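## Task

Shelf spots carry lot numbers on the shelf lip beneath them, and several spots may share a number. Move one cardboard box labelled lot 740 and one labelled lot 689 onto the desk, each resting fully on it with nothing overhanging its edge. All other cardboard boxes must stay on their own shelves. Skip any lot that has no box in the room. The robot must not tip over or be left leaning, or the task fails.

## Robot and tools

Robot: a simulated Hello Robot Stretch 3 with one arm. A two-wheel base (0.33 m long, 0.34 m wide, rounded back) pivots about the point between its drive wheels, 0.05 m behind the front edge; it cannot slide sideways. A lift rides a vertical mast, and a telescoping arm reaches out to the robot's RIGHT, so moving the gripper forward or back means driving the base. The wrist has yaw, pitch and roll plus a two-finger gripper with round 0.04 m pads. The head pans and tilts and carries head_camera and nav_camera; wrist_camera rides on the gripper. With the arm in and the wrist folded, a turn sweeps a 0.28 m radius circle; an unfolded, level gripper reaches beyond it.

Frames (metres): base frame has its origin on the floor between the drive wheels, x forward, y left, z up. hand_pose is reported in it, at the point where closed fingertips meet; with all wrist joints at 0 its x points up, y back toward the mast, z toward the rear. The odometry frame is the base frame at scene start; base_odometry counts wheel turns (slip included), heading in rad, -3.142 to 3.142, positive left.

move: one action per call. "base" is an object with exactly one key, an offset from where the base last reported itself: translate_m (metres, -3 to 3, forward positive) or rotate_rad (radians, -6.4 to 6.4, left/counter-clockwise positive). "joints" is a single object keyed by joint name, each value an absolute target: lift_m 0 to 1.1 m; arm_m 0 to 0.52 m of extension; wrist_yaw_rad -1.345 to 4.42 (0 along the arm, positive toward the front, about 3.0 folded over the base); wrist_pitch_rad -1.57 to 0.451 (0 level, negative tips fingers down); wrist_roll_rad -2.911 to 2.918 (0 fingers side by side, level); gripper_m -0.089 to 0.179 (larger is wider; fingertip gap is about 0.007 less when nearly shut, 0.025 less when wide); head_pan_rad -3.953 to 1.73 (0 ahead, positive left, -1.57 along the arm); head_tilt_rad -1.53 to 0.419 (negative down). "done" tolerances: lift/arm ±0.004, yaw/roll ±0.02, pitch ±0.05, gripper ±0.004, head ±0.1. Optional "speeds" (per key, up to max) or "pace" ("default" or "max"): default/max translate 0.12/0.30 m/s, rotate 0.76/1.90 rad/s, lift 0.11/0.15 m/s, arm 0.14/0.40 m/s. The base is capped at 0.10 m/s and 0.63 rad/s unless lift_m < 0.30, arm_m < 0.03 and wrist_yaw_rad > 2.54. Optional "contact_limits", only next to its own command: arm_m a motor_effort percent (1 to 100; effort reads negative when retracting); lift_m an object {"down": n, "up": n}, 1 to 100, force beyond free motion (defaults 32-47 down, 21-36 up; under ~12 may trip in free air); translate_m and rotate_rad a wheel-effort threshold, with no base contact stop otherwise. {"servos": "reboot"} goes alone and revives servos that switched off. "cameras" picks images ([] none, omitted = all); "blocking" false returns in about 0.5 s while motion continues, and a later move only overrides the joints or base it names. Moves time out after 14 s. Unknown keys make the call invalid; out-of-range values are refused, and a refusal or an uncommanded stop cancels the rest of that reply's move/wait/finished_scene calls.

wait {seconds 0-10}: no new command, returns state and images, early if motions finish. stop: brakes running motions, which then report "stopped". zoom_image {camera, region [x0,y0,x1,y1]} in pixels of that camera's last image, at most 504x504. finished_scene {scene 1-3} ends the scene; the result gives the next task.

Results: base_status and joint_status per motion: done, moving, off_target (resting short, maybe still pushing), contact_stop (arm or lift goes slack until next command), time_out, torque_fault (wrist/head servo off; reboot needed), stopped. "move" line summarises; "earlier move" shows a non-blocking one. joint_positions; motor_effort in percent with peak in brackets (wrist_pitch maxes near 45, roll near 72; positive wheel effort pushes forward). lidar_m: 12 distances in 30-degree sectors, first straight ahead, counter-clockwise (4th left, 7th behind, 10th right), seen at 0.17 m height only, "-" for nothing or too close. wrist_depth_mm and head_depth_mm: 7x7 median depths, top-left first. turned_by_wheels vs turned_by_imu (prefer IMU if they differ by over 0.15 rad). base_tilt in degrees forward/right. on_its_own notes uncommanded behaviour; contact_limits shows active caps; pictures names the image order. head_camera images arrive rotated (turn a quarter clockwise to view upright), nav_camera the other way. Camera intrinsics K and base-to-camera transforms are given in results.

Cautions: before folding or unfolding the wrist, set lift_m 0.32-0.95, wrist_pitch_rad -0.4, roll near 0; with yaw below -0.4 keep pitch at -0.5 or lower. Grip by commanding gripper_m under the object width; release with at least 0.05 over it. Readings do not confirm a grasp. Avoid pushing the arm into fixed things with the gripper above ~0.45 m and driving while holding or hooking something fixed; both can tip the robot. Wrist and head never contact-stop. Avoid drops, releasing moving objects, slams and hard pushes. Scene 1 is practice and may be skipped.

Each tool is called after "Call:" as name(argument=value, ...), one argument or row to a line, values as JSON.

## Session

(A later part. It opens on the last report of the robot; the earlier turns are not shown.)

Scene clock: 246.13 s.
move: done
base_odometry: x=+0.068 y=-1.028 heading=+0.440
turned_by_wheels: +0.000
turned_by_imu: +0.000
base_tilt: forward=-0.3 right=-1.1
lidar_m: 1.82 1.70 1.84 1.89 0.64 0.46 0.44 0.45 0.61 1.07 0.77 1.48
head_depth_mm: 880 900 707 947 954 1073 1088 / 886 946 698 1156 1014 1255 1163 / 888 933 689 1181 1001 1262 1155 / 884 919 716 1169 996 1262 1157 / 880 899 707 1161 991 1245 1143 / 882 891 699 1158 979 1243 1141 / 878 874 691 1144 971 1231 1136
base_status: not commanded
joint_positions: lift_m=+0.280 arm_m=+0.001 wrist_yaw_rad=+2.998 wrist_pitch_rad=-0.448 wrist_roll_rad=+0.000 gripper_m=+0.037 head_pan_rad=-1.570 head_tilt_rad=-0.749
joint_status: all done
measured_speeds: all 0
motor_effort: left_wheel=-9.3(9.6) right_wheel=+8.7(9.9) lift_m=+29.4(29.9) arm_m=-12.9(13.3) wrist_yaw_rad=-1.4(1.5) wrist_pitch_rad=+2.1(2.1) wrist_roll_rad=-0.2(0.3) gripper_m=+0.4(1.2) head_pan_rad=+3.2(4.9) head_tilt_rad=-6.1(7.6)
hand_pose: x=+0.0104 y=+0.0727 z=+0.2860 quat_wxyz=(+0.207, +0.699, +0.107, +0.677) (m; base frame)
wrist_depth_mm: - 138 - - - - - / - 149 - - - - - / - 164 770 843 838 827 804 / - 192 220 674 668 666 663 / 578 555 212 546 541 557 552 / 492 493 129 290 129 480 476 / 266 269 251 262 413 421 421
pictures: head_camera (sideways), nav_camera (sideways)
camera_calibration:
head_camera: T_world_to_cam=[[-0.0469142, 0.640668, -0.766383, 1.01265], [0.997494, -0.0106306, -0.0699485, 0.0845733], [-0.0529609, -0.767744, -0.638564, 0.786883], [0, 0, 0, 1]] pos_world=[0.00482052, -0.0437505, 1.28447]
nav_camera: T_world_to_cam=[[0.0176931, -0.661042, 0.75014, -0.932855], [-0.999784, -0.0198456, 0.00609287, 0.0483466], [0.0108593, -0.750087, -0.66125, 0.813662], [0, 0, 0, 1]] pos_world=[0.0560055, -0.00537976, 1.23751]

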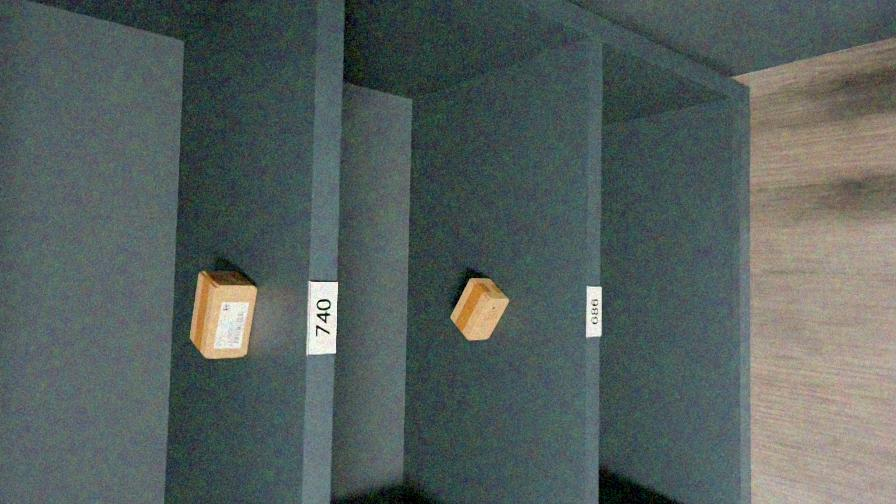

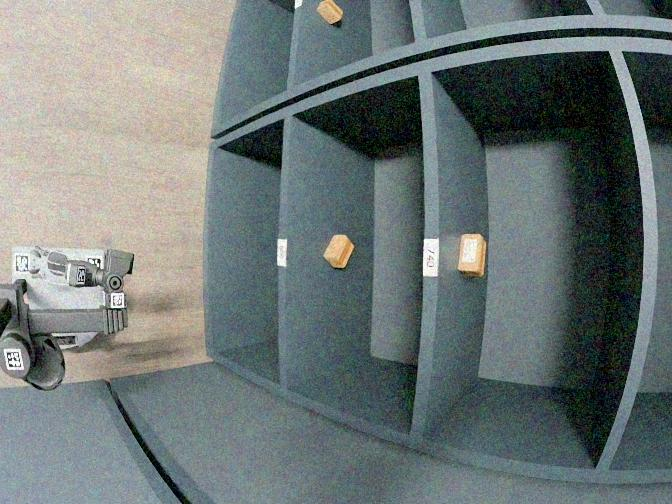

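Call:
zoom_image(
  camera="head_camera",
  region=[582, 284, 606, 340],
)

Call:
move(
  joints={"head_pan_rad": -0.8, "head_tilt_rad": -0.35},
  cameras=["head_camera", "nav_camera"],
)

Scaled by 9.000 from the camera's 896x504 image, which has a finer 1280x720 frame.

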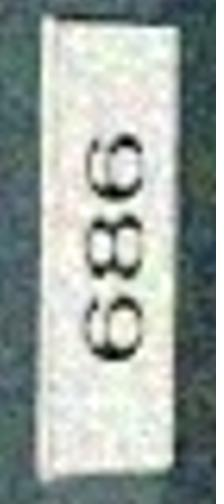

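Scene clock: 253.13 s.
move: done
base_odometry: x=+0.068 y=-1.028 heading=+0.440
turned_by_wheels: +0.000
turned_by_imu: +0.000
base_tilt: forward=-0.2 right=-1.2
lidar_m: 1.83 1.70 1.85 1.90 0.64 0.46 0.44 0.45 0.61 1.07 0.77 1.48
head_depth_mm: 786 841 968 1021 753 1141 891 / 679 735 812 873 801 1054 881 / 655 692 728 779 821 902 933 / 1255 1012 1386 907 1334 939 1005 / 1384 1410 1564 1181 1553 1203 1380 / 1426 1466 1561 1463 1550 1631 1417 / 1310 1340 1431 1474 1524 1638 1455
base_status: not commanded
joint_positions: lift_m=+0.280 arm_m=+0.001 wrist_yaw_rad=+2.998 wrist_pitch_rad=-0.448 wrist_roll_rad=+0.000 gripper_m=+0.037 head_pan_rad=-0.778 head_tilt_rad=-0.347
joint_status: all done
measured_speeds: all 0
motor_effort: left_wheel=-9.0(9.4) right_wheel=+8.4(9.9) lift_m=+28.5(29.2) arm_m=-11.9(12.5) wrist_yaw_rad=+0.8(1.6) wrist_pitch_rad=+2.1(2.1) wrist_roll_rad=+0.1(0.3) gripper_m=+0.8(0.8) head_pan_rad=-0.4(5.0) head_tilt_rad=+4.8(7.5)
hand_pose: x=+0.0104 y=+0.0727 z=+0.2860 quat_wxyz=(+0.207, +0.699, +0.107, +0.677) (m; base frame)
wrist_depth_mm: - 138 - - - - - / - 149 - - - - - / - 165 775 849 830 821 815 / - 192 221 667 657 672 661 / 578 557 213 542 545 554 556 / 495 493 129 289 129 478 474 / 265 271 250 261 411 423 420
pictures: head_camera (sideways), nav_camera (sideways)
camera_calibration:
head_camera: T_world_to_cam=[[-0.238956, 0.170425, -0.955958, 1.26109], [0.727117, 0.683902, -0.0598298, 0.0730836], [0.643585, -0.709389, -0.287341, 0.325626], [0, 0, 0, 1]] pos_world=[0.0386352, -0.0339065, 1.30348]
nav_camera: T_world_to_cam=[[0.2363, -0.208855, 0.948969, -1.19349], [-0.690969, -0.722768, 0.0129852, 0.0374847], [0.683172, -0.658777, -0.315103, 0.359173], [0, 0, 0, 1]] pos_world=[0.0625462, 0.0144409, 1.24527]

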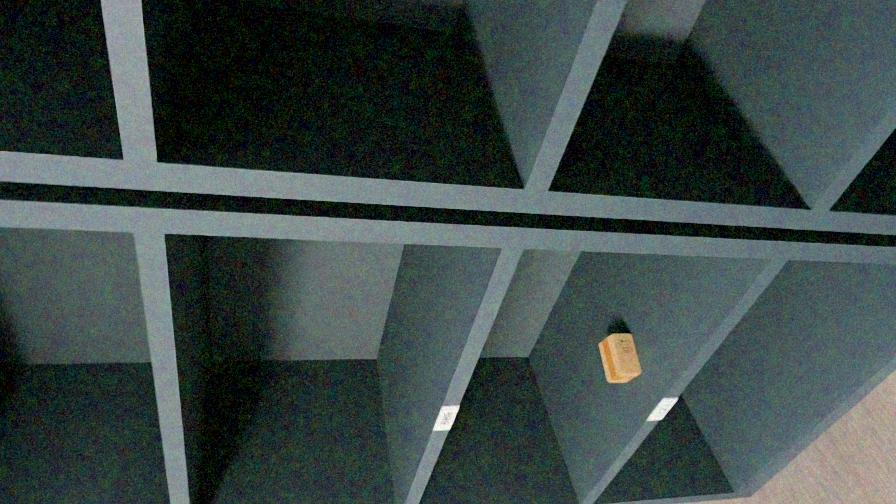

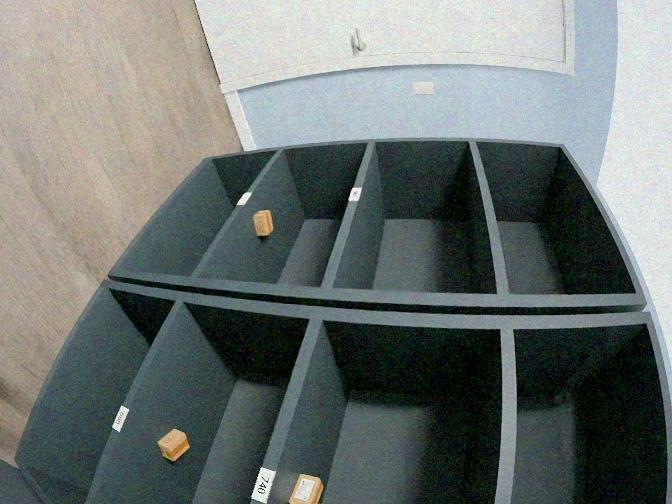

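Call:
zoom_image(
  camera="head_camera",
  region=[430, 400, 464, 436],
)

Call:
zoom_image(
  camera="head_camera",
  region=[590, 320, 690, 430],
)

Scaled by 14.000 from the camera's 896x504 image, which has a finer 1280x720 frame.

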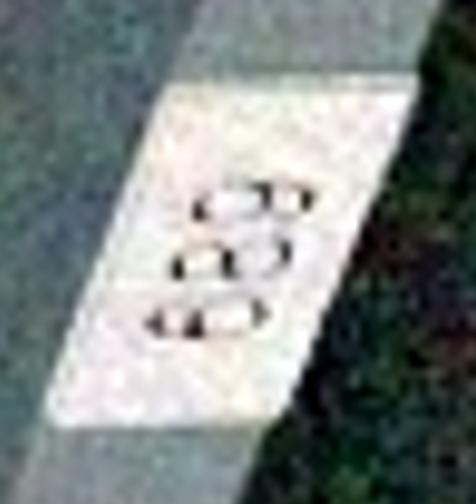

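Scaled by 4.582 from the camera's 896x504 image, which has a finer 1280x720 frame.

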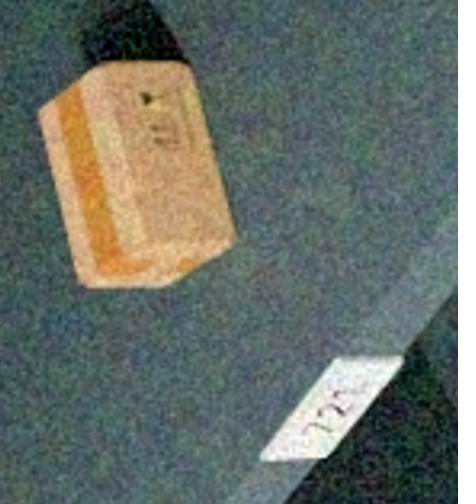

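Call:
move(
  joints={"lift_m": 0.9, "wrist_pitch_rad": -0.4, "head_pan_rad": -1.57, "head_tilt_rad": -0.6},
  cameras=[],
  pace="max",
)

Call:
move(
  joints={"wrist_yaw_rad": 0.0, "gripper_m": 0.179},
)

Scene clock: 312.57 s.
move: done
base_odometry: x=+0.068 y=-1.028 heading=+0.440
turned_by_wheels: +0.000
turned_by_imu: +0.000
base_tilt: forward=-0.3 right=-1.2
lidar_m: 1.83 1.70 1.85 1.90 0.64 0.46 0.44 0.45 0.61 1.07 0.77 1.48
head_depth_mm: 885 943 861 849 941 911 - / 877 970 914 1144 1101 935 - / 874 964 900 1202 1094 956 - / 869 959 888 1195 1086 945 - / 868 957 760 1190 1046 922 - / 867 953 858 1185 1074 939 1170 / 865 951 845 1185 1068 934 1139
base_status: not commanded
joint_positions: lift_m=+0.900 arm_m=+0.001 wrist_yaw_rad=+2.998 wrist_pitch_rad=-0.419 wrist_roll_rad=+0.000 gripper_m=+0.037 head_pan_rad=-1.570 head_tilt_rad=-0.600
joint_status: all done
measured_speeds: all 0
motor_effort: left_wheel=-9.0(9.5) right_wheel=+9.3(9.9) lift_m=+28.2(33.9) arm_m=-9.8(11.3) wrist_yaw_rad=-0.3(2.0) wrist_pitch_rad=+3.0(5.4) wrist_roll_rad=-0.3(0.3) gripper_m=+0.3(1.0) head_pan_rad=+3.0(4.8) head_tilt_rad=+3.5(8.2)
hand_pose: x=+0.0109 y=+0.0764 z=+0.9124 quat_wxyz=(+0.197, +0.700, +0.097, +0.680) (m; base frame)
wrist_depth_mm: - 137 - - - - - / - 148 - - - - - / - 161 - - - - - / - 179 - - - - - / - - 206 - - - - / - - 129 - 128 - - / - - 264 - - - -
pictures: none
No camera images: "cameras" was empty.

Scene clock: 315.03 s.
move: done
base_odometry: x=+0.068 y=-1.028 heading=+0.440
turned_by_wheels: +0.000
turned_by_imu: +0.000
base_tilt: forward=-0.3 right=-1.1
lidar_m: 1.83 1.70 1.85 1.90 0.64 0.46 0.44 0.45 0.61 1.07 0.77 1.48
head_depth_mm: 883 942 863 847 939 911 - / 876 964 914 1143 1106 903 - / 876 959 901 1208 1094 288 - / 874 963 884 1197 1087 282 301 / 870 960 760 1196 1037 917 1143 / 869 957 863 1184 1074 939 1142 / 865 949 846 1182 1063 935 1140
base_status: not commanded
joint_positions: lift_m=+0.900 arm_m=+0.001 wrist_yaw_rad=+0.003 wrist_pitch_rad=-0.419 wrist_roll_rad=+0.000 gripper_m=+0.179 head_pan_rad=-1.570 head_tilt_rad=-0.600
joint_status: all done
measured_speeds: all 0
motor_effort: left_wheel=-8.7(9.2) right_wheel=+9.0(9.6) lift_m=+22.9(27.3) arm_m=-9.4(10.3) wrist_yaw_rad=-2.8(8.5) wrist_pitch_rad=+3.1(3.2) wrist_roll_rad=-0.1(0.3) gripper_m=+0.7(83.4) head_pan_rad=+3.4(4.3) head_tilt_rad=+3.5(4.3)
hand_pose: x=-0.0208 y=-0.3698 z=+0.9124 quat_wxyz=(+0.692, +0.149, -0.691, -0.146) (m; base frame)
wrist_depth_mm: - - - - - - - / - 826 - - - - - / - 883 - - - - - / - - - - - - - / - 142 - - - - 474 / - 139 - - - - - / - - - - - - 105
pictures: head_camera (sideways), nav_camera (sideways), wrist_camera
camera_calibration:
head_camera: T_world_to_cam=[[-0.0466993, 0.520044, -0.852862, 1.12539], [0.9975, -0.0210511, -0.0674553, 0.0813407], [-0.0530334, -0.85388, -0.517761, 0.629724], [0, 0, 0, 1]] pos_world=[0.00481412, -0.0458338, 1.29134]
nav_camera: T_world_to_cam=[[0.0174762, -0.542594, 0.839813, -1.04975], [-0.999789, -0.0185502, 0.00882011, 0.0447946], [0.010793, -0.83979, -0.542804, 0.659574], [0, 0, 0, 1]] pos_world=[0.0560121, -0.0148539, 1.23922]
wrist_camera: T_world_to_cam=[[-0.998879, -0.0399123, -0.0254668, -0.00566562], [-0.0025255, 0.58205, -0.813149, 0.989613], [0.0472776, -0.812173, -0.581498, 0.397381], [0, 0, 0, 1]] pos_world=[-0.0219472, -0.253489, 1.03564]

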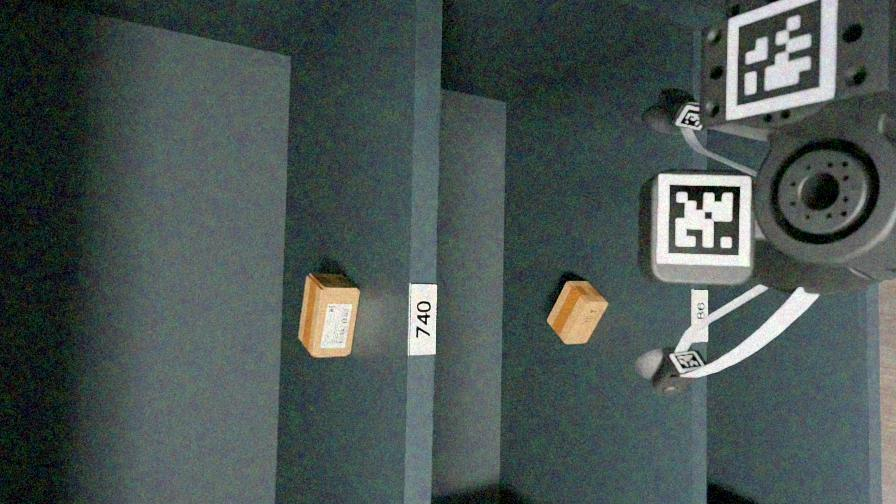

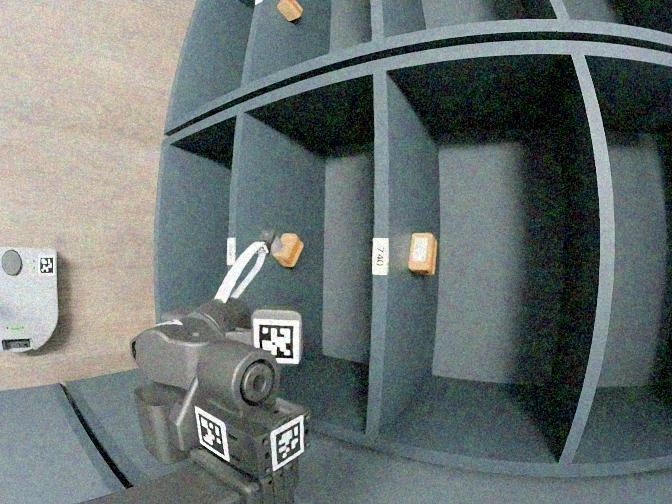

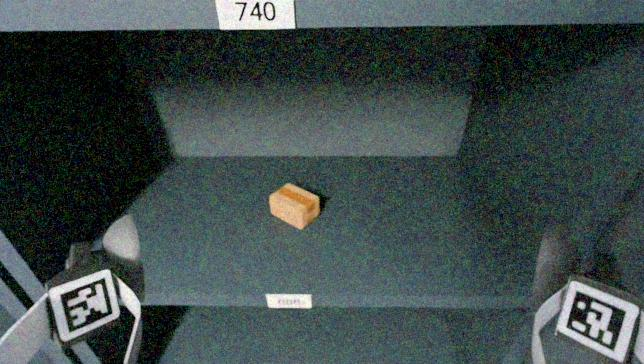

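Call:
move(
  base={"rotate_rad": -0.7},
  cameras=[],
)

Call:
move(
  base={"translate_m": 0.155},
  cameras=[],
)

Call:
move(
  base={"rotate_rad": 0.75},
)

Scene clock: 347.87 s.
move: done
base_odometry: x=+0.068 y=-1.028 heading=-0.260
turned_by_wheels: -0.700
turned_by_imu: -0.689
base_tilt: forward=-0.2 right=-1.4
lidar_m: 0.77 1.53 1.70 1.70 3.63 0.79 0.49 0.44 0.44 0.53 0.84 0.84
head_depth_mm: 402 426 456 492 534 583 - / 438 468 505 549 601 602 - / 481 519 565 619 687 289 - / 534 581 640 710 799 282 301 / 601 653 726 816 922 1050 1184 / 584 652 720 835 982 1173 1168 / 669 765 802 1043 1067 907 1144
base_status: done
joint_positions: lift_m=+0.900 arm_m=+0.001 wrist_yaw_rad=+0.003 wrist_pitch_rad=-0.419 wrist_roll_rad=+0.000 gripper_m=+0.179 head_pan_rad=-1.570 head_tilt_rad=-0.600
joint_status: not commanded
measured_speeds: all 0
motor_effort: left_wheel=+7.2(11.7) right_wheel=-10.5(13.9) lift_m=+24.0(24.6) arm_m=-10.0(10.8) wrist_yaw_rad=-2.0(4.5) wrist_pitch_rad=+3.1(3.2) wrist_roll_rad=+0.2(0.3) gripper_m=+0.6(1.1) head_pan_rad=+2.8(3.9) head_tilt_rad=+3.4(4.1)
hand_pose: x=-0.0209 y=-0.3698 z=+0.9124 quat_wxyz=(+0.692, +0.148, -0.691, -0.147) (m; base frame)
wrist_depth_mm: - - 451 389 295 240 201 / - - - 406 317 255 211 / - - - 428 340 268 219 / - - 750 454 366 281 231 / - 142 685 - 400 308 236 / - 139 - - 416 340 231 / - - - - 437 354 105
pictures: none
No camera images: "cameras" was empty.

Scene clock: 350.53 s.
move: done
base_odometry: x=+0.218 y=-1.068 heading=-0.260
turned_by_wheels: +0.000
turned_by_imu: +0.000
base_tilt: forward=-0.3 right=-1.2
lidar_m: 0.62 1.38 1.72 1.66 3.72 1.00 0.62 0.55 0.56 0.67 0.97 0.62
head_depth_mm: 511 546 583 627 681 723 - / 558 598 646 700 765 769 - / 595 654 718 790 872 289 - / 595 650 722 808 928 282 301 / 669 738 785 900 1012 940 1147 / 762 855 857 669 1073 857 1147 / 834 905 849 624 1065 858 1094
base_status: done
joint_positions: lift_m=+0.900 arm_m=+0.001 wrist_yaw_rad=+0.003 wrist_pitch_rad=-0.419 wrist_roll_rad=+0.000 gripper_m=+0.179 head_pan_rad=-1.570 head_tilt_rad=-0.600
joint_status: not commanded
measured_speeds: all 0
motor_effort: left_wheel=+8.4(11.5) right_wheel=+2.3(10.5) lift_m=+25.3(25.5) arm_m=-13.2(14.0) wrist_yaw_rad=-3.2(4.2) wrist_pitch_rad=+3.1(3.2) wrist_roll_rad=+0.1(0.3) gripper_m=+0.8(1.1) head_pan_rad=+3.1(3.9) head_tilt_rad=+3.0(3.7)
hand_pose: x=-0.0209 y=-0.3698 z=+0.9124 quat_wxyz=(+0.692, +0.148, -0.691, -0.147) (m; base frame)
wrist_depth_mm: - - - - 422 347 288 / - - - - 441 366 304 / - - 886 - 451 382 316 / - - 883 - - 409 336 / - 143 - 687 - 435 345 / - 126 - 734 - - 338 / - - - 939 - - 105
pictures: none
No camera images: "cameras" was empty.

Scene clock: 352.83 s.
move: done
base_odometry: x=+0.218 y=-1.068 heading=+0.490
turned_by_wheels: +0.750
turned_by_imu: +0.738
base_tilt: forward=-0.2 right=-1.1
lidar_m: 1.71 1.66 2.53 1.99 0.77 0.57 0.55 0.58 0.71 0.97 0.63 1.38
head_depth_mm: 783 861 913 634 1113 940 - / 785 864 915 629 1106 832 - / 785 864 900 621 1094 289 - / 788 867 888 616 1086 282 301 / 787 870 874 608 1080 839 1133 / 791 870 862 604 1076 835 1146 / 790 859 847 629 999 856 1069
base_status: done
joint_positions: lift_m=+0.900 arm_m=+0.001 wrist_yaw_rad=+0.003 wrist_pitch_rad=-0.419 wrist_roll_rad=+0.000 gripper_m=+0.179 head_pan_rad=-1.570 head_tilt_rad=-0.600
joint_status: not commanded
measured_speeds: all 0
motor_effort: left_wheel=-7.8(13.0) right_wheel=+10.0(11.5) lift_m=+26.2(26.3) arm_m=-13.1(14.0) wrist_yaw_rad=-3.4(4.2) wrist_pitch_rad=+3.1(3.2) wrist_roll_rad=-0.1(0.3) gripper_m=+0.6(1.0) head_pan_rad=+2.9(3.8) head_tilt_rad=+2.3(3.6)
hand_pose: x=-0.0210 y=-0.3698 z=+0.9124 quat_wxyz=(+0.692, +0.148, -0.691, -0.147) (m; base frame)
wrist_depth_mm: - - - - - - - / - - - - - - - / - - - - - - - / - - - - - - - / - 142 - - - - 681 / - 126 - - - - - / - - - - - - 105
pictures: head_camera (sideways), nav_camera (sideways), wrist_camera
camera_calibration:
head_camera: T_world_to_cam=[[-0.0467577, 0.519855, -0.852974, 1.12554], [0.997503, -0.0209534, -0.0674506, 0.0813346], [-0.0529372, -0.853998, -0.517577, 0.629483], [0, 0, 0, 1]] pos_world=[0.00481928, -0.0458362, 1.29135]
nav_camera: T_world_to_cam=[[0.0175371, -0.542411, 0.83993, -1.0499], [-0.999787, -0.0186608, 0.00882394, 0.0447897], [0.0108876, -0.839906, -0.542623, 0.659338], [0, 0, 0, 1]] pos_world=[0.0560137, -0.0148618, 1.23922]
wrist_camera: T_world_to_cam=[[-0.998906, -0.039233, -0.0254668, -0.00556734], [-0.00212966, 0.582052, -0.813149, 0.989622], [0.0467253, -0.812205, -0.581498, 0.397364], [0, 0, 0, 1]] pos_world=[-0.0220207, -0.253488, 1.03563]

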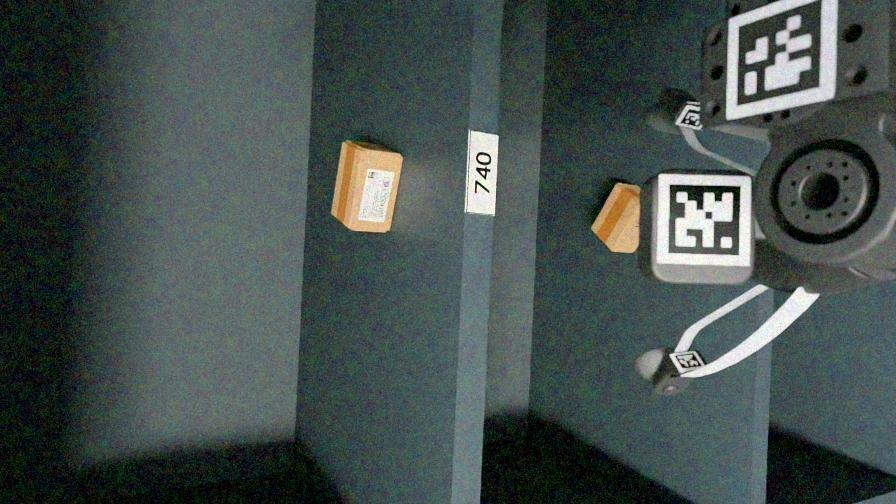

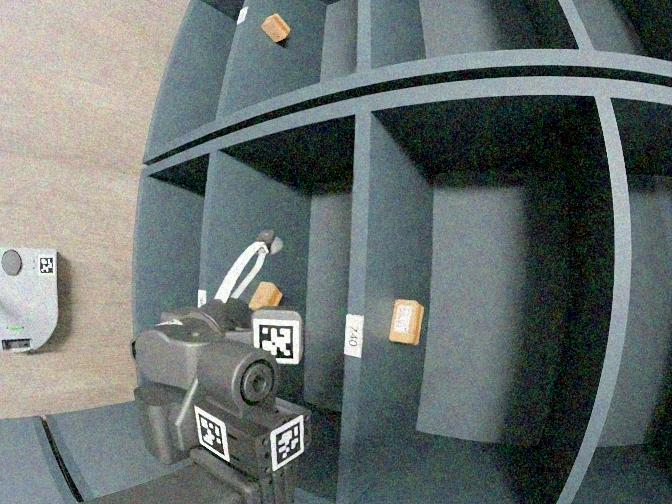

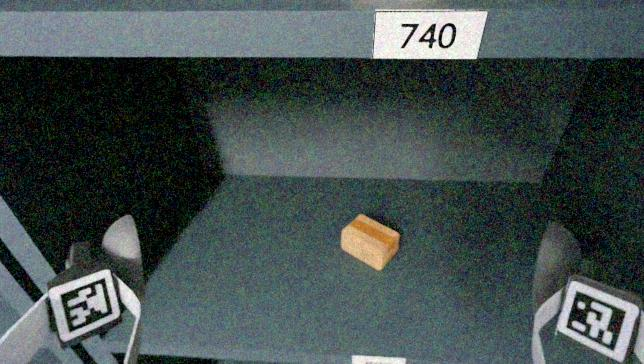

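Call:
move(
  base={"translate_m": -0.039},
  joints={"lift_m": 0.985, "wrist_pitch_rad": -0.25, "wrist_yaw_rad": -0.17},
)

Scene clock: 421.13 s.
move: done
base_odometry: x=+0.184 y=-1.086 heading=+0.490
turned_by_wheels: +0.000
turned_by_imu: +0.000
base_tilt: forward=-0.3 right=-1.3
lidar_m: 1.75 1.69 1.88 1.85 0.71 0.53 0.52 0.54 0.69 0.97 0.64 1.41
head_depth_mm: 782 861 911 635 - - - / 783 861 912 628 - - - / 789 860 898 623 - - - / 788 863 888 615 1085 868 - / 790 866 873 583 1008 865 1155 / 788 868 860 603 1069 859 1144 / 793 872 851 629 1028 855 1114
base_status: done
joint_positions: lift_m=+0.985 arm_m=+0.001 wrist_yaw_rad=-0.167 wrist_pitch_rad=-0.271 wrist_roll_rad=+0.000 gripper_m=+0.179 head_pan_rad=-1.570 head_tilt_rad=-0.600
joint_status: all done
measured_speeds: all 0
motor_effort: left_wheel=-6.5(12.0) right_wheel=-4.4(8.4) lift_m=+29.4(33.6) arm_m=-12.9(13.3) wrist_yaw_rad=-2.3(6.5) wrist_pitch_rad=+3.4(5.3) wrist_roll_rad=-0.3(0.3) gripper_m=+0.9(1.0) head_pan_rad=+2.8(3.0) head_tilt_rad=+1.6(2.9)
hand_pose: x=-0.0615 y=-0.3826 z=+1.0319 quat_wxyz=(+0.690, +0.037, -0.706, -0.154) (m; base frame)
wrist_depth_mm: 611 - - - - 675 - / - - - - - 708 - / - - - 416 - - - / - - - - - - - / - 143 - - - - - / - 126 - - - 761 - / - - - 665 - - 105
pictures: head_camera (sideways), nav_camera (sideways), wrist_camera
camera_calibration:
head_camera: T_world_to_cam=[[-0.0467573, 0.519855, -0.852974, 1.12554], [0.997503, -0.020954, -0.0674506, 0.0813346], [-0.0529377, -0.853998, -0.517577, 0.629483], [0, 0, 0, 1]] pos_world=[0.00481925, -0.0458362, 1.29135]
nav_camera: T_world_to_cam=[[0.0175367, -0.542411, 0.83993, -1.0499], [-0.999787, -0.0186602, 0.00882394, 0.0447897], [0.0108871, -0.839906, -0.542623, 0.659338], [0, 0, 0, 1]] pos_world=[0.0560137, -0.0148619, 1.23922]
wrist_camera: T_world_to_cam=[[-0.991742, 0.126715, -0.0197552, 0.0144826], [0.0751458, 0.44935, -0.89019, 1.12766], [-0.103924, -0.884324, -0.455161, 0.291107], [0, 0, 0, 1]] pos_world=[-0.0401228, -0.251114, 1.13661]

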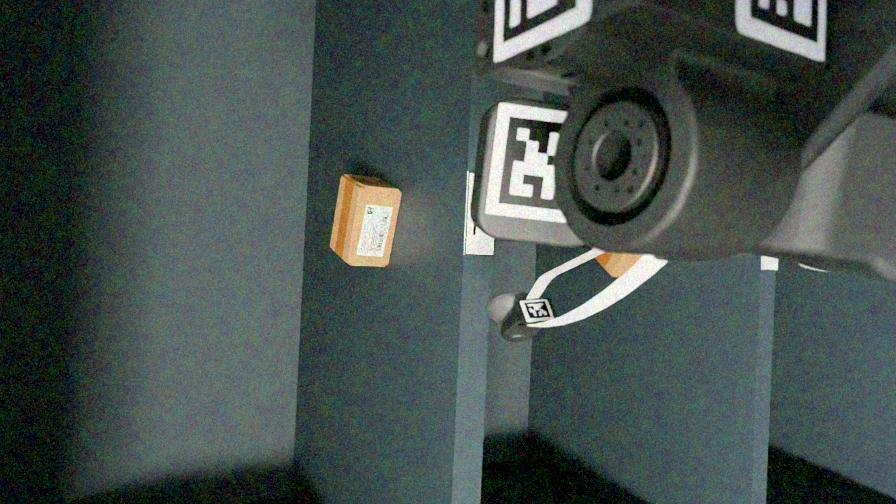

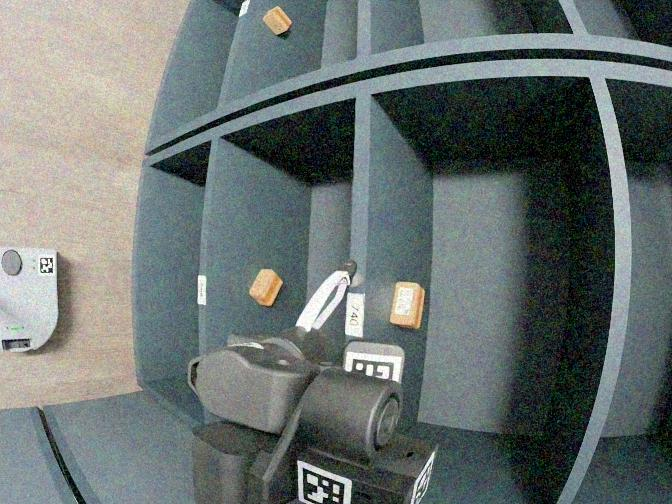

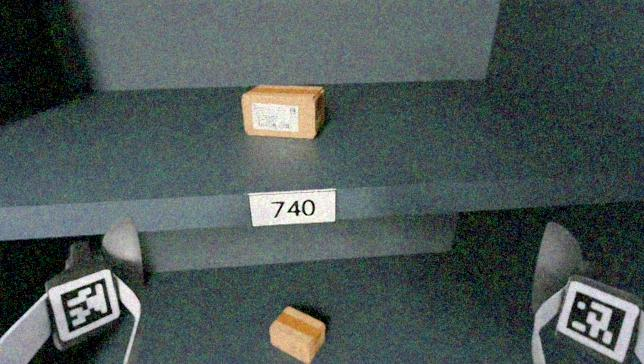

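Call:
move(
  base={"translate_m": 0.012},
  joints={"arm_m": 0.19},
  cameras=["wrist_camera", "head_camera"],
)

Scene clock: 466.20 s.
move: done
base_odometry: x=+0.194 y=-1.080 heading=+0.490
turned_by_wheels: +0.000
turned_by_imu: +0.000
base_tilt: forward=-0.4 right=-1.3
lidar_m: 1.73 1.68 1.87 1.91 0.74 0.54 0.53 0.55 0.69 0.97 0.64 1.41
head_depth_mm: 783 858 913 602 1106 890 1123 / 785 864 315 290 1030 879 1136 / 786 864 293 296 1055 875 1135 / 787 861 824 321 1045 870 1130 / 787 864 872 583 1077 861 1146 / 788 866 860 604 1073 861 1144 / 792 872 846 628 1026 858 1092
base_status: done
joint_positions: lift_m=+0.985 arm_m=+0.190 wrist_yaw_rad=-0.167 wrist_pitch_rad=-0.271 wrist_roll_rad=+0.000 gripper_m=+0.179 head_pan_rad=-1.570 head_tilt_rad=-0.600
joint_status: all done
measured_speeds: all 0
motor_effort: left_wheel=+4.2(8.1) right_wheel=+7.4(10.7) lift_m=+27.4(28.2) arm_m=+13.8(15.6) wrist_yaw_rad=-1.8(4.1) wrist_pitch_rad=+3.3(3.6) wrist_roll_rad=+0.1(0.3) gripper_m=+0.4(1.1) head_pan_rad=+1.8(2.7) head_tilt_rad=+1.3(1.8)
hand_pose: x=-0.0616 y=-0.5720 z=+1.0319 quat_wxyz=(+0.690, +0.037, -0.706, -0.154) (m; base frame)
wrist_depth_mm: - - - - - - 511 / - - - - - - - / - - - 269 - - - / - - 254 244 - - - / - 143 - - - - - / - 126 - - - - - / - - - - - - 105
pictures: head_camera (sideways), wrist_camera
camera_calibration:
head_camera: T_world_to_cam=[[-0.0467576, 0.519855, -0.852974, 1.12554], [0.997503, -0.0209535, -0.0674506, 0.0813346], [-0.0529373, -0.853998, -0.517577, 0.629483], [0, 0, 0, 1]] pos_world=[0.00481927, -0.0458362, 1.29135]
wrist_camera: T_world_to_cam=[[-0.991732, 0.1268, -0.019755, 0.0385136], [0.0751841, 0.449343, -0.89019, 1.21277], [-0.103999, -0.884315, -0.455161, 0.123595], [0, 0, 0, 1]] pos_world=[-0.0401318, -0.440535, 1.13661]

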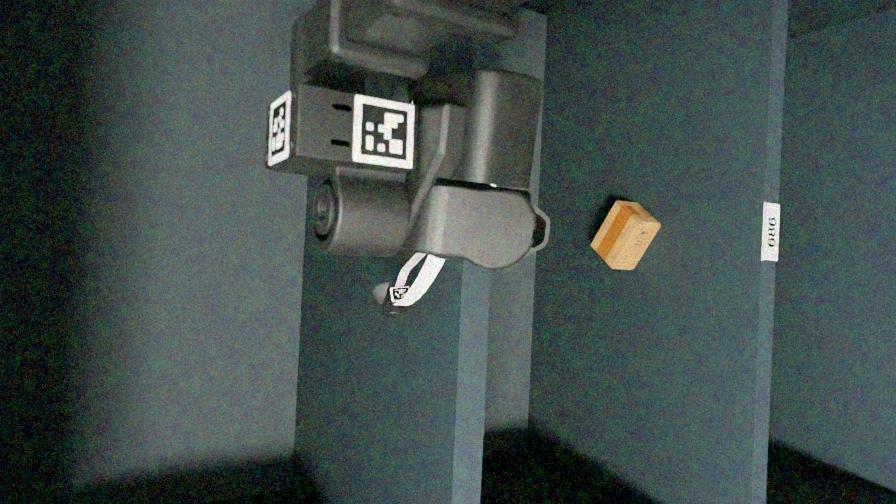

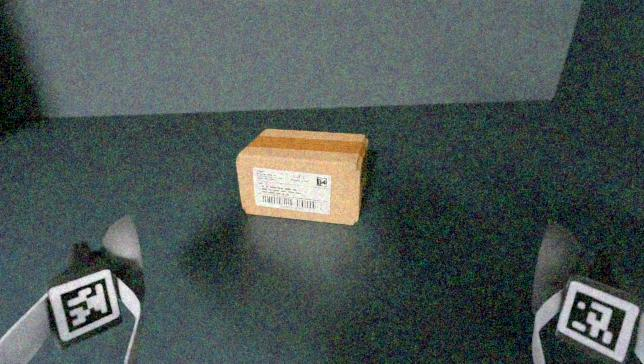

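Call:
zoom_image(
  camera="head_camera",
  region=[756, 200, 786, 264],
)

Call:
move(
  joints={"lift_m": 0.973, "wrist_yaw_rad": -0.2},
  cameras=[],
)

Call:
move(
  joints={"arm_m": 0.315},
  contact_limits={"arm_m": 35},
  cameras=["wrist_camera"],
)

Scaled by 7.875 from the camera's 896x504 image, which has a finer 1280x720 frame.

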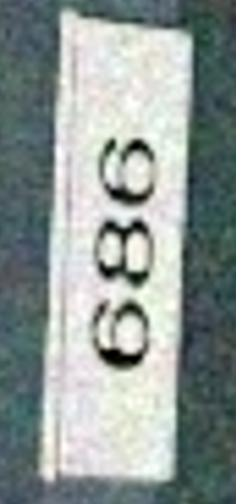

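Scene clock: 498.73 s.
move: done
base_odometry: x=+0.194 y=-1.080 heading=+0.490
turned_by_wheels: +0.000
turned_by_imu: +0.000
base_tilt: forward=-0.4 right=-1.3
lidar_m: 1.74 1.68 1.87 1.90 0.73 0.54 0.53 0.55 0.69 0.97 0.64 1.41
head_depth_mm: 784 861 914 - 1072 885 1124 / 787 859 316 295 1022 880 1146 / 786 866 319 298 1022 875 1135 / 788 865 887 326 980 869 1136 / 786 867 873 606 1078 865 1149 / 792 865 857 604 1071 860 1153 / 794 869 846 626 1027 859 1091
base_status: not commanded
joint_positions: lift_m=+0.973 arm_m=+0.190 wrist_yaw_rad=-0.197 wrist_pitch_rad=-0.271 wrist_roll_rad=+0.000 gripper_m=+0.179 head_pan_rad=-1.570 head_tilt_rad=-0.600
joint_status: all done
measured_speeds: all 0
motor_effort: left_wheel=+4.2(4.6) right_wheel=+7.2(7.9) lift_m=+24.3(31.3) arm_m=+11.4(12.1) wrist_yaw_rad=-4.1(5.0) wrist_pitch_rad=+3.4(3.5) wrist_roll_rad=-0.2(0.3) gripper_m=+0.5(0.9) head_pan_rad=+2.2(2.5) head_tilt_rad=-0.2(1.1)
hand_pose: x=-0.0685 y=-0.5707 z=+1.0199 quat_wxyz=(+0.688, +0.026, -0.706, -0.164) (m; base frame)
wrist_depth_mm: - - - - - - - / - - - - - - - / - - 238 235 - - - / - - 250 241 - - - / - 142 - - - - - / - 126 - - - - - / - - - - - - 105
pictures: none
No camera images: "cameras" was empty.

Scene clock: 500.90 s.
move: done
base_odometry: x=+0.194 y=-1.080 heading=+0.490
turned_by_wheels: +0.000
turned_by_imu: +0.000
base_tilt: forward=-0.4 right=-1.3
lidar_m: 1.73 1.69 1.87 1.90 0.73 0.55 0.53 0.55 0.69 0.97 0.64 1.41
head_depth_mm: 782 857 384 - 1114 884 1118 / 785 861 383 598 1108 880 1136 / 786 853 401 565 1093 873 1135 / 788 866 562 571 1094 871 1128 / 790 867 874 608 1078 862 1149 / 788 866 857 603 1071 857 1147 / 793 872 846 628 1024 853 1095
base_status: not commanded
joint_positions: lift_m=+0.973 arm_m=+0.315 wrist_yaw_rad=-0.197 wrist_pitch_rad=-0.271 wrist_roll_rad=+0.000 gripper_m=+0.179 head_pan_rad=-1.570 head_tilt_rad=-0.600
joint_status: all done
measured_speeds: all 0
motor_effort: left_wheel=+4.0(4.6) right_wheel=+7.2(7.9) lift_m=+26.3(26.6) arm_m=+13.3(15.3) wrist_yaw_rad=-3.1(4.6) wrist_pitch_rad=+3.4(3.6) wrist_roll_rad=+0.1(0.3) gripper_m=+0.4(1.2) head_pan_rad=+1.5(2.3) head_tilt_rad=-0.5(0.8)
contact_limits: arm_m 35 (drawing in: default 32, maximum 55; extending or still: default 41, maximum 69)
hand_pose: x=-0.0686 y=-0.6957 z=+1.0199 quat_wxyz=(+0.688, +0.026, -0.706, -0.164) (m; base frame)
wrist_depth_mm: 338 - - - - - - / - - - - - - 439 / - - - - - - - / - - - 169 - - - / - 142 139 139 139 - - / - 126 134 124 121 - - / - - 143 135 129 - 105
pictures: wrist_camera
camera_calibration:
wrist_camera: T_world_to_cam=[[-0.98754, 0.156121, -0.0197524, 0.0676998], [0.0884504, 0.446861, -0.89022, 1.25743], [-0.130155, -0.880875, -0.455102, 0.00855047], [0, 0, 0, 1]] pos_world=[-0.0432511, -0.564934, 1.12462]

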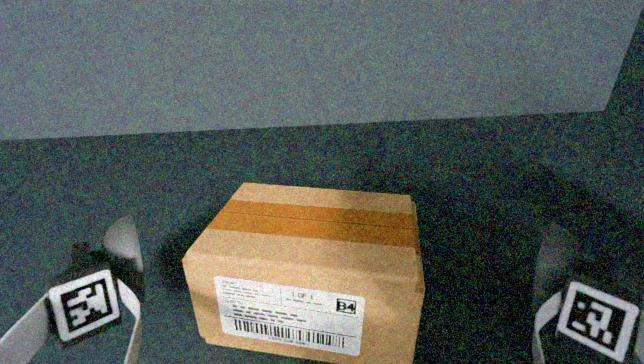

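Call:
move(
  joints={"gripper_m": 0.06},
  cameras=["wrist_camera"],
)

Scene clock: 514.57 s.
move: done
base_odometry: x=+0.194 y=-1.080 heading=+0.490
turned_by_wheels: +0.000
turned_by_imu: +0.000
base_tilt: forward=-0.2 right=-1.2
lidar_m: 1.74 1.68 1.87 1.91 0.73 0.54 0.53 0.55 0.70 0.97 0.64 1.41
head_depth_mm: 783 862 383 - 1111 886 1124 / 788 863 384 597 1105 880 1140 / 783 854 401 565 1096 874 1136 / 787 866 723 572 1083 868 1132 / 789 869 876 609 1081 864 1155 / 789 871 859 603 1075 859 1148 / 790 869 845 627 1023 857 1096
base_status: not commanded
joint_positions: lift_m=+0.973 arm_m=+0.315 wrist_yaw_rad=-0.198 wrist_pitch_rad=-0.270 wrist_roll_rad=+0.000 gripper_m=+0.061 head_pan_rad=-1.570 head_tilt_rad=-0.600
joint_status: all done
measured_speeds: all 0
motor_effort: left_wheel=+4.2(4.6) right_wheel=+6.7(7.9) lift_m=+29.4(31.1) arm_m=+7.8(10.3) wrist_yaw_rad=-2.2(4.1) wrist_pitch_rad=+3.2(3.6) wrist_roll_rad=+0.2(0.3) gripper_m=-13.7(85.7) head_pan_rad=+1.2(2.0) head_tilt_rad=-0.9(1.7)
contact_limits: arm_m 35 (drawing in: default 32, maximum 55; extending or still: default 41, maximum 69)
hand_pose: x=-0.0687 y=-0.6958 z=+1.0201 quat_wxyz=(+0.688, +0.026, -0.706, -0.164) (m; base frame)
wrist_depth_mm: 338 - - - - - - / - - - - - - 437 / - - - - - - - / - - - 170 - - - / - - 140 139 145 - - / - - 136 134 132 123 - / - - 148 146 143 117 -
pictures: wrist_camera
camera_calibration:
wrist_camera: T_world_to_cam=[[-0.987453, 0.15668, -0.0197109, 0.0679128], [0.0885313, 0.445903, -0.890692, 1.25752], [-0.130765, -0.881262, -0.454179, 0.00733418], [0, 0, 0, 1]] pos_world=[-0.04331, -0.564908, 1.12473]

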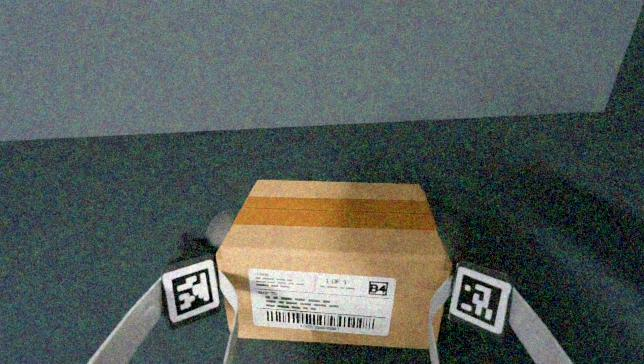

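Call:
move(
  joints={"gripper_m": 0.04},
  cameras=[],
)

Call:
move(
  joints={"lift_m": 1.04},
  cameras=["wrist_camera"],
)

Scene clock: 521.67 s.
move: done
base_odometry: x=+0.194 y=-1.080 heading=+0.490
turned_by_wheels: +0.000
turned_by_imu: +0.000
base_tilt: forward=-0.4 right=-1.2
lidar_m: 1.74 1.68 1.87 1.91 0.73 0.54 0.53 0.55 0.69 0.97 0.64 1.40
head_depth_mm: 783 860 384 - 1110 886 1122 / 781 858 384 597 1104 880 1144 / 786 850 401 564 1097 875 1137 / 790 867 721 571 1088 869 1130 / 789 868 871 610 1079 865 1149 / 789 867 860 604 1066 859 1146 / 793 870 849 627 1029 854 1094
base_status: not commanded
joint_positions: lift_m=+0.973 arm_m=+0.315 wrist_yaw_rad=-0.198 wrist_pitch_rad=-0.269 wrist_roll_rad=+0.000 gripper_m=+0.041 head_pan_rad=-1.570 head_tilt_rad=-0.600
joint_status: all done
measured_speeds: all 0
motor_effort: left_wheel=+3.9(4.3) right_wheel=+6.8(7.5) lift_m=+25.4(26.3) arm_m=+4.0(5.0) wrist_yaw_rad=-2.5(3.9) wrist_pitch_rad=+3.0(3.3) wrist_roll_rad=-0.3(0.3) gripper_m=-20.0(87.3) head_pan_rad=+0.9(1.5) head_tilt_rad=-1.8(1.9)
contact_limits: arm_m 35 (drawing in: default 32, maximum 55; extending or still: default 41, maximum 69)
hand_pose: x=-0.0687 y=-0.6959 z=+1.0204 quat_wxyz=(+0.688, +0.025, -0.706, -0.164) (m; base frame)
wrist_depth_mm: 338 - - - - - - / - - - - - - 442 / - - - - - - - / - - - 171 - - - / - - 140 140 145 - - / - - 135 136 133 - - / - - 147 147 145 - -
pictures: none
No camera images: "cameras" was empty.

Scene clock: 523.10 s.
move: done
base_odometry: x=+0.194 y=-1.080 heading=+0.490
turned_by_wheels: +0.000
turned_by_imu: +0.000
base_tilt: forward=-0.2 right=-1.0
lidar_m: 1.74 1.69 1.87 1.90 0.73 0.55 0.53 0.55 0.69 0.97 0.64 1.40
head_depth_mm: 783 305 855 631 1111 887 1117 / 784 368 792 629 1097 880 1138 / 787 366 392 622 1100 876 1130 / 788 841 722 616 1092 867 1134 / 789 867 870 607 1079 863 1154 / 792 869 860 604 1068 861 1149 / 793 873 847 628 1022 854 1090
base_status: not commanded
joint_positions: lift_m=+1.040 arm_m=+0.315 wrist_yaw_rad=-0.198 wrist_pitch_rad=-0.274 wrist_roll_rad=+0.000 gripper_m=+0.041 head_pan_rad=-1.570 head_tilt_rad=-0.600
joint_status: all done
measured_speeds: all 0
motor_effort: left_wheel=+3.7(4.5) right_wheel=+6.2(7.6) lift_m=+30.1(32.4) arm_m=+2.9(4.3) wrist_yaw_rad=-2.6(3.9) wrist_pitch_rad=+4.0(4.1) wrist_roll_rad=+0.1(0.3) gripper_m=-19.4(19.9) head_pan_rad=+0.7(1.4) head_tilt_rad=-2.0(2.2)
contact_limits: arm_m 35 (drawing in: default 32, maximum 55; extending or still: default 41, maximum 69)
hand_pose: x=-0.0687 y=-0.6954 z=+1.0862 quat_wxyz=(+0.688, +0.027, -0.706, -0.166) (m; base frame)
wrist_depth_mm: 338 - - - - - - / - - - - - - 441 / - - - - - - 478 / - - - 176 - - - / - - 141 141 140 - - / - - 136 137 134 - - / - - 148 146 145 110 -
pictures: wrist_camera
camera_calibration:
wrist_camera: T_world_to_cam=[[-0.987431, 0.156794, -0.0198735, 0.0694781], [0.0892551, 0.449435, -0.888843, 1.31666], [-0.130434, -0.879445, -0.457781, 0.0428535], [0, 0, 0, 1]] pos_world=[-0.043324, -0.564958, 1.1913]

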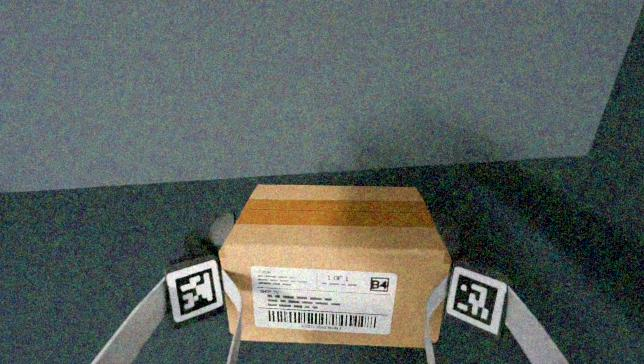

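Call:
move(
  joints={"arm_m": 0.02},
  cameras=[],
)

Call:
move(
  joints={"lift_m": 0.82},
  base={"rotate_rad": 1.163},
  cameras=["wrist_camera"],
)

Call:
move(
  base={"translate_m": 0.7},
  cameras=[],
)

Call:
move(
  base={"translate_m": 0.655},
  cameras=[],
)

Call:
move(
  base={"rotate_rad": 0.408},
)

Scene clock: 564.43 s.
move: done
base_odometry: x=+0.194 y=-1.080 heading=+0.490
turned_by_wheels: +0.000
turned_by_imu: +0.000
base_tilt: forward=-0.2 right=-1.0
lidar_m: 1.74 1.69 1.87 1.91 0.73 0.54 0.53 0.55 0.70 0.97 0.64 1.41
head_depth_mm: 782 848 - - - - 1098 / 782 860 927 - - - 1142 / 788 864 930 - - - 1132 / 784 867 914 583 1085 865 1131 / 788 868 870 608 1079 862 1151 / 791 868 859 604 1072 859 1149 / 792 870 848 628 1024 856 1089
base_status: not commanded
joint_positions: lift_m=+1.040 arm_m=+0.020 wrist_yaw_rad=-0.198 wrist_pitch_rad=-0.274 wrist_roll_rad=+0.000 gripper_m=+0.041 head_pan_rad=-1.570 head_tilt_rad=-0.600
joint_status: all done
measured_speeds: all 0
motor_effort: left_wheel=+4.1(4.6) right_wheel=+7.3(7.8) lift_m=+30.4(31.2) arm_m=-13.3(14.9) wrist_yaw_rad=-2.2(3.9) wrist_pitch_rad=+4.0(4.2) wrist_roll_rad=-0.2(0.3) gripper_m=-19.0(19.9) head_pan_rad=+0.2(1.1) head_tilt_rad=-2.4(3.2)
hand_pose: x=-0.0687 y=-0.4004 z=+1.0862 quat_wxyz=(+0.688, +0.027, -0.706, -0.166) (m; base frame)
wrist_depth_mm: 579 - - - - 678 - / 620 - - - - 723 - / - - - - - - - / - - - 175 - - - / - - 141 140 140 - - / - - 136 137 133 - - / - - 148 148 145 119 -
pictures: none
No camera images: "cameras" was empty.

Scene clock: 567.40 s.
move: done
base_odometry: x=+0.194 y=-1.080 heading=+1.652
turned_by_wheels: +1.163
turned_by_imu: +1.144
base_tilt: forward=-0.3 right=-1.2
lidar_m: 1.87 1.39 0.67 0.53 0.53 0.57 0.76 0.97 0.64 1.41 1.73 1.68
head_depth_mm: 1230 1291 928 1359 840 845 911 / 1263 1379 986 1482 1105 965 - / 1215 1324 1472 1471 1227 492 333 / 1182 1293 1452 1570 1731 513 376 / 1507 1657 1831 2073 1821 1466 1226 / 1453 1593 1747 1937 1810 1449 1215 / 1389 1503 1650 1834 1789 1444 1212
base_status: done
joint_positions: lift_m=+0.820 arm_m=+0.020 wrist_yaw_rad=-0.198 wrist_pitch_rad=-0.275 wrist_roll_rad=+0.000 gripper_m=+0.041 head_pan_rad=-1.570 head_tilt_rad=-0.600
joint_status: all done
measured_speeds: all 0
motor_effort: left_wheel=-8.3(12.3) right_wheel=+8.0(13.0) lift_m=+24.0(28.6) arm_m=-6.3(13.7) wrist_yaw_rad=-3.5(3.8) wrist_pitch_rad=+4.1(4.2) wrist_roll_rad=+0.0(0.3) gripper_m=-19.6(19.9) head_pan_rad=+0.4(0.9) head_tilt_rad=-2.6(3.6)
hand_pose: x=-0.0687 y=-0.4004 z=+0.8660 quat_wxyz=(+0.688, +0.027, -0.706, -0.166) (m; base frame)
wrist_depth_mm: - - - - - - - / - - - - - - - / - - - - - - - / - - - 882 - - - / - - 143 141 140 - - / - - 135 136 134 - - / - - - 149 145 110 -
pictures: wrist_camera
camera_calibration:
wrist_camera: T_world_to_cam=[[-0.987411, 0.156917, -0.0198966, 0.0188938], [0.0894103, 0.449952, -0.888566, 0.988346], [-0.130479, -0.879159, -0.458318, 0.202141], [0, 0, 0, 1]] pos_world=[-0.0433372, -0.269959, 0.971231]

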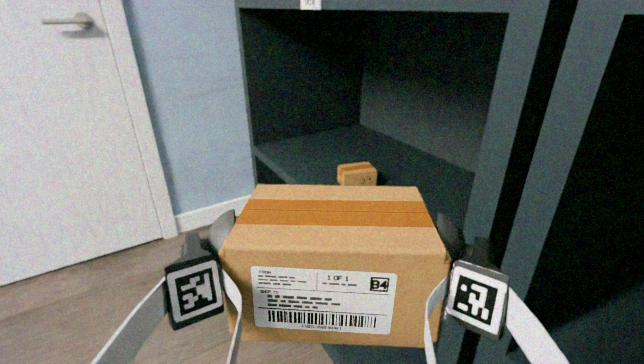

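Scene clock: 575.50 s.
move: done
base_odometry: x=+0.137 y=-0.383 heading=+1.652
turned_by_wheels: +0.000
turned_by_imu: +0.000
base_tilt: forward=-0.4 right=-1.1
lidar_m: 1.93 2.10 1.01 0.80 0.80 0.86 1.31 1.16 1.56 1.48 1.13 1.14
head_depth_mm: 1517 1692 1922 2161 1771 1503 1337 / 1448 1606 1820 2074 1863 1407 - / 1364 1518 1696 1953 1836 492 333 / 1312 1449 1603 1818 1835 513 376 / 1268 1389 1533 1715 1818 1465 1222 / 1218 1328 1463 1625 1740 1457 1223 / 1171 1279 1402 1552 1685 1450 1210
base_status: done
joint_positions: lift_m=+0.820 arm_m=+0.020 wrist_yaw_rad=-0.198 wrist_pitch_rad=-0.275 wrist_roll_rad=+0.000 gripper_m=+0.041 head_pan_rad=-1.570 head_tilt_rad=-0.600
joint_status: not commanded
measured_speeds: all 0
motor_effort: left_wheel=+5.4(10.0) right_wheel=+3.9(13.9) lift_m=+25.2(25.9) arm_m=+1.5(7.0) wrist_yaw_rad=-2.1(4.4) wrist_pitch_rad=+4.1(4.3) wrist_roll_rad=-0.1(0.3) gripper_m=-19.4(20.1) head_pan_rad=-1.3(1.3) head_tilt_rad=-4.1(5.1)
hand_pose: x=-0.0687 y=-0.4004 z=+0.8660 quat_wxyz=(+0.688, +0.027, -0.706, -0.166) (m; base frame)
wrist_depth_mm: - - - - - - - / - - - - - - - / - - - - - - - / - - - - - - - / - - 141 140 144 - - / - - 136 137 133 - - / - - - 149 147 - -
pictures: none
No camera images: "cameras" was empty.

Scene clock: 583.17 s.
move: done
base_odometry: x=+0.084 y=+0.270 heading=+1.653
turned_by_wheels: +0.000
turned_by_imu: +0.000
base_tilt: forward=-0.3 right=-1.1
lidar_m: 1.29 2.51 1.32 1.05 1.05 1.13 1.72 1.76 1.55 0.82 0.82 0.65
head_depth_mm: 1242 1392 1583 1810 1879 1497 1340 / 1187 1315 1481 1698 1855 1417 - / 1133 1243 1407 1606 1772 493 332 / 1104 1218 1358 1519 823 514 376 / 1059 1164 1293 1086 817 715 1194 / 1017 1112 1230 1076 812 690 1217 / 980 1073 1173 1071 807 664 1212
base_status: done
joint_positions: lift_m=+0.820 arm_m=+0.020 wrist_yaw_rad=-0.198 wrist_pitch_rad=-0.275 wrist_roll_rad=+0.000 gripper_m=+0.041 head_pan_rad=-1.570 head_tilt_rad=-0.600
joint_status: not commanded
measured_speeds: all 0
motor_effort: left_wheel=+5.9(10.9) right_wheel=+4.1(13.8) lift_m=+26.7(26.9) arm_m=+9.1(9.1) wrist_yaw_rad=-2.8(4.0) wrist_pitch_rad=+4.1(4.2) wrist_roll_rad=-0.1(0.3) gripper_m=-19.3(20.0) head_pan_rad=-1.0(1.7) head_tilt_rad=-5.2(6.2)
hand_pose: x=-0.0687 y=-0.4004 z=+0.8660 quat_wxyz=(+0.688, +0.027, -0.706, -0.166) (m; base frame)
wrist_depth_mm: - - - - - - - / - - - - - - - / - - - - - - - / - - - - - - - / - - 141 140 144 - - / - - 136 137 134 - - / - - 152 150 147 - -
pictures: none
No camera images: "cameras" was empty.

Scene clock: 584.90 s.
move: done
base_odometry: x=+0.084 y=+0.270 heading=+2.060
turned_by_wheels: +0.408
turned_by_imu: +0.401
base_tilt: forward=-0.4 right=-1.1
lidar_m: 2.52 1.47 1.08 1.04 1.08 1.50 1.75 1.72 1.28 0.82 0.65 1.29
head_depth_mm: 1012 1114 1242 1399 904 710 1347 / 1023 1115 1237 1122 835 708 - / 1021 1119 1243 1113 830 493 333 / 1020 1114 1241 1093 820 513 376 / 1019 1119 1240 1089 811 714 1221 / 1021 1117 1242 1079 808 709 1215 / 1019 1114 1250 1072 807 705 1183
base_status: done
joint_positions: lift_m=+0.820 arm_m=+0.020 wrist_yaw_rad=-0.198 wrist_pitch_rad=-0.275 wrist_roll_rad=+0.000 gripper_m=+0.041 head_pan_rad=-1.570 head_tilt_rad=-0.600
joint_status: not commanded
measured_speeds: all 0
motor_effort: left_wheel=-8.8(13.0) right_wheel=+9.0(12.6) lift_m=+26.3(27.0) arm_m=+9.4(9.8) wrist_yaw_rad=-2.4(3.4) wrist_pitch_rad=+4.2(4.2) wrist_roll_rad=-0.1(0.3) gripper_m=-19.4(20.1) head_pan_rad=-1.4(2.0) head_tilt_rad=-4.7(5.8)
hand_pose: x=-0.0687 y=-0.4004 z=+0.8660 quat_wxyz=(+0.688, +0.027, -0.706, -0.166) (m; base frame)
wrist_depth_mm: - - - - - - - / - - - - - - - / - - - - - - - / - - - 176 176 - - / - - 141 140 140 - - / - - 136 136 134 122 - / - - 148 146 147 - -
pictures: head_camera (sideways), nav_camera (sideways), wrist_camera
camera_calibration:
head_camera: T_world_to_cam=[[-0.0467579, 0.520225, -0.852748, 1.12525], [0.997503, -0.0209243, -0.0674601, 0.0813469], [-0.0529376, -0.853773, -0.517947, 0.629966], [0, 0, 0, 1]] pos_world=[0.00481926, -0.0458317, 1.29133]
nav_camera: T_world_to_cam=[[0.0175373, -0.542776, 0.839695, -1.0496], [-0.999787, -0.0186644, 0.00881623, 0.0447997], [0.0108872, -0.83967, -0.542987, 0.659812], [0, 0, 0, 1]] pos_world=[0.0560137, -0.0148347, 1.23922]
wrist_camera: T_world_to_cam=[[-0.987386, 0.157075, -0.0198962, 0.0189202], [0.0894818, 0.449938, -0.888566, 0.988346], [-0.130619, -0.879138, -0.458318, 0.20214], [0, 0, 0, 1]] pos_world=[-0.043354, -0.269957, 0.971231]

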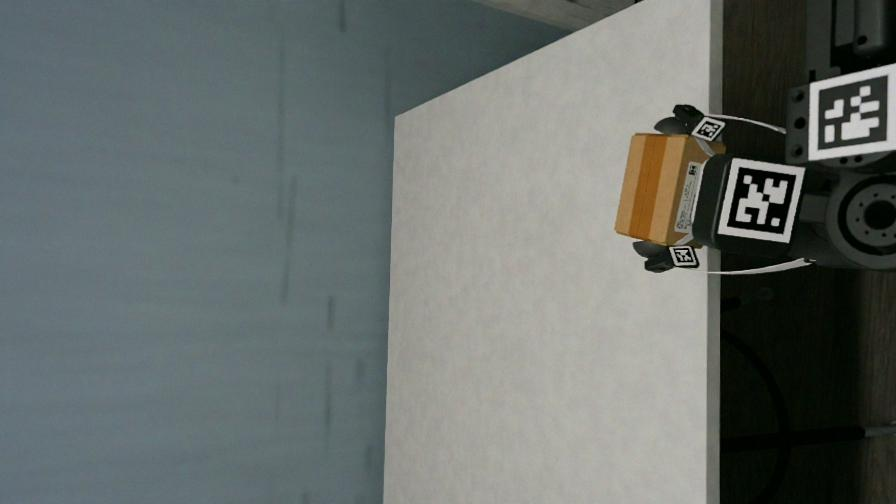

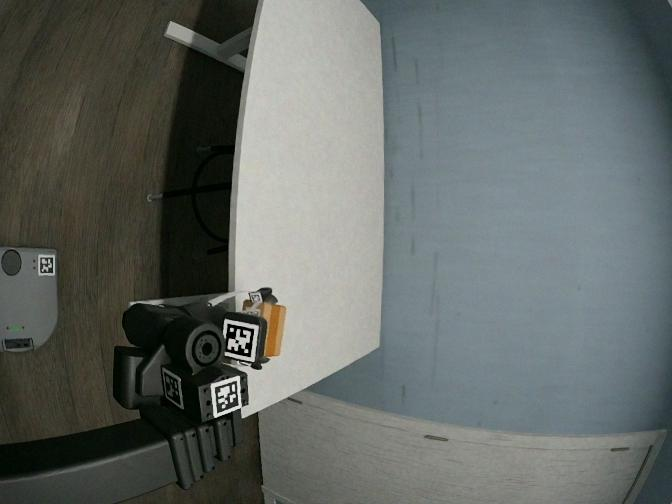

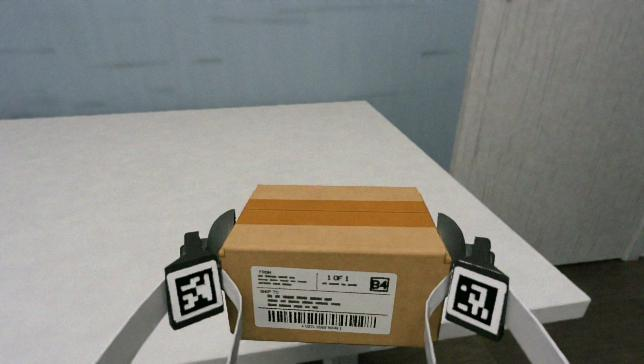

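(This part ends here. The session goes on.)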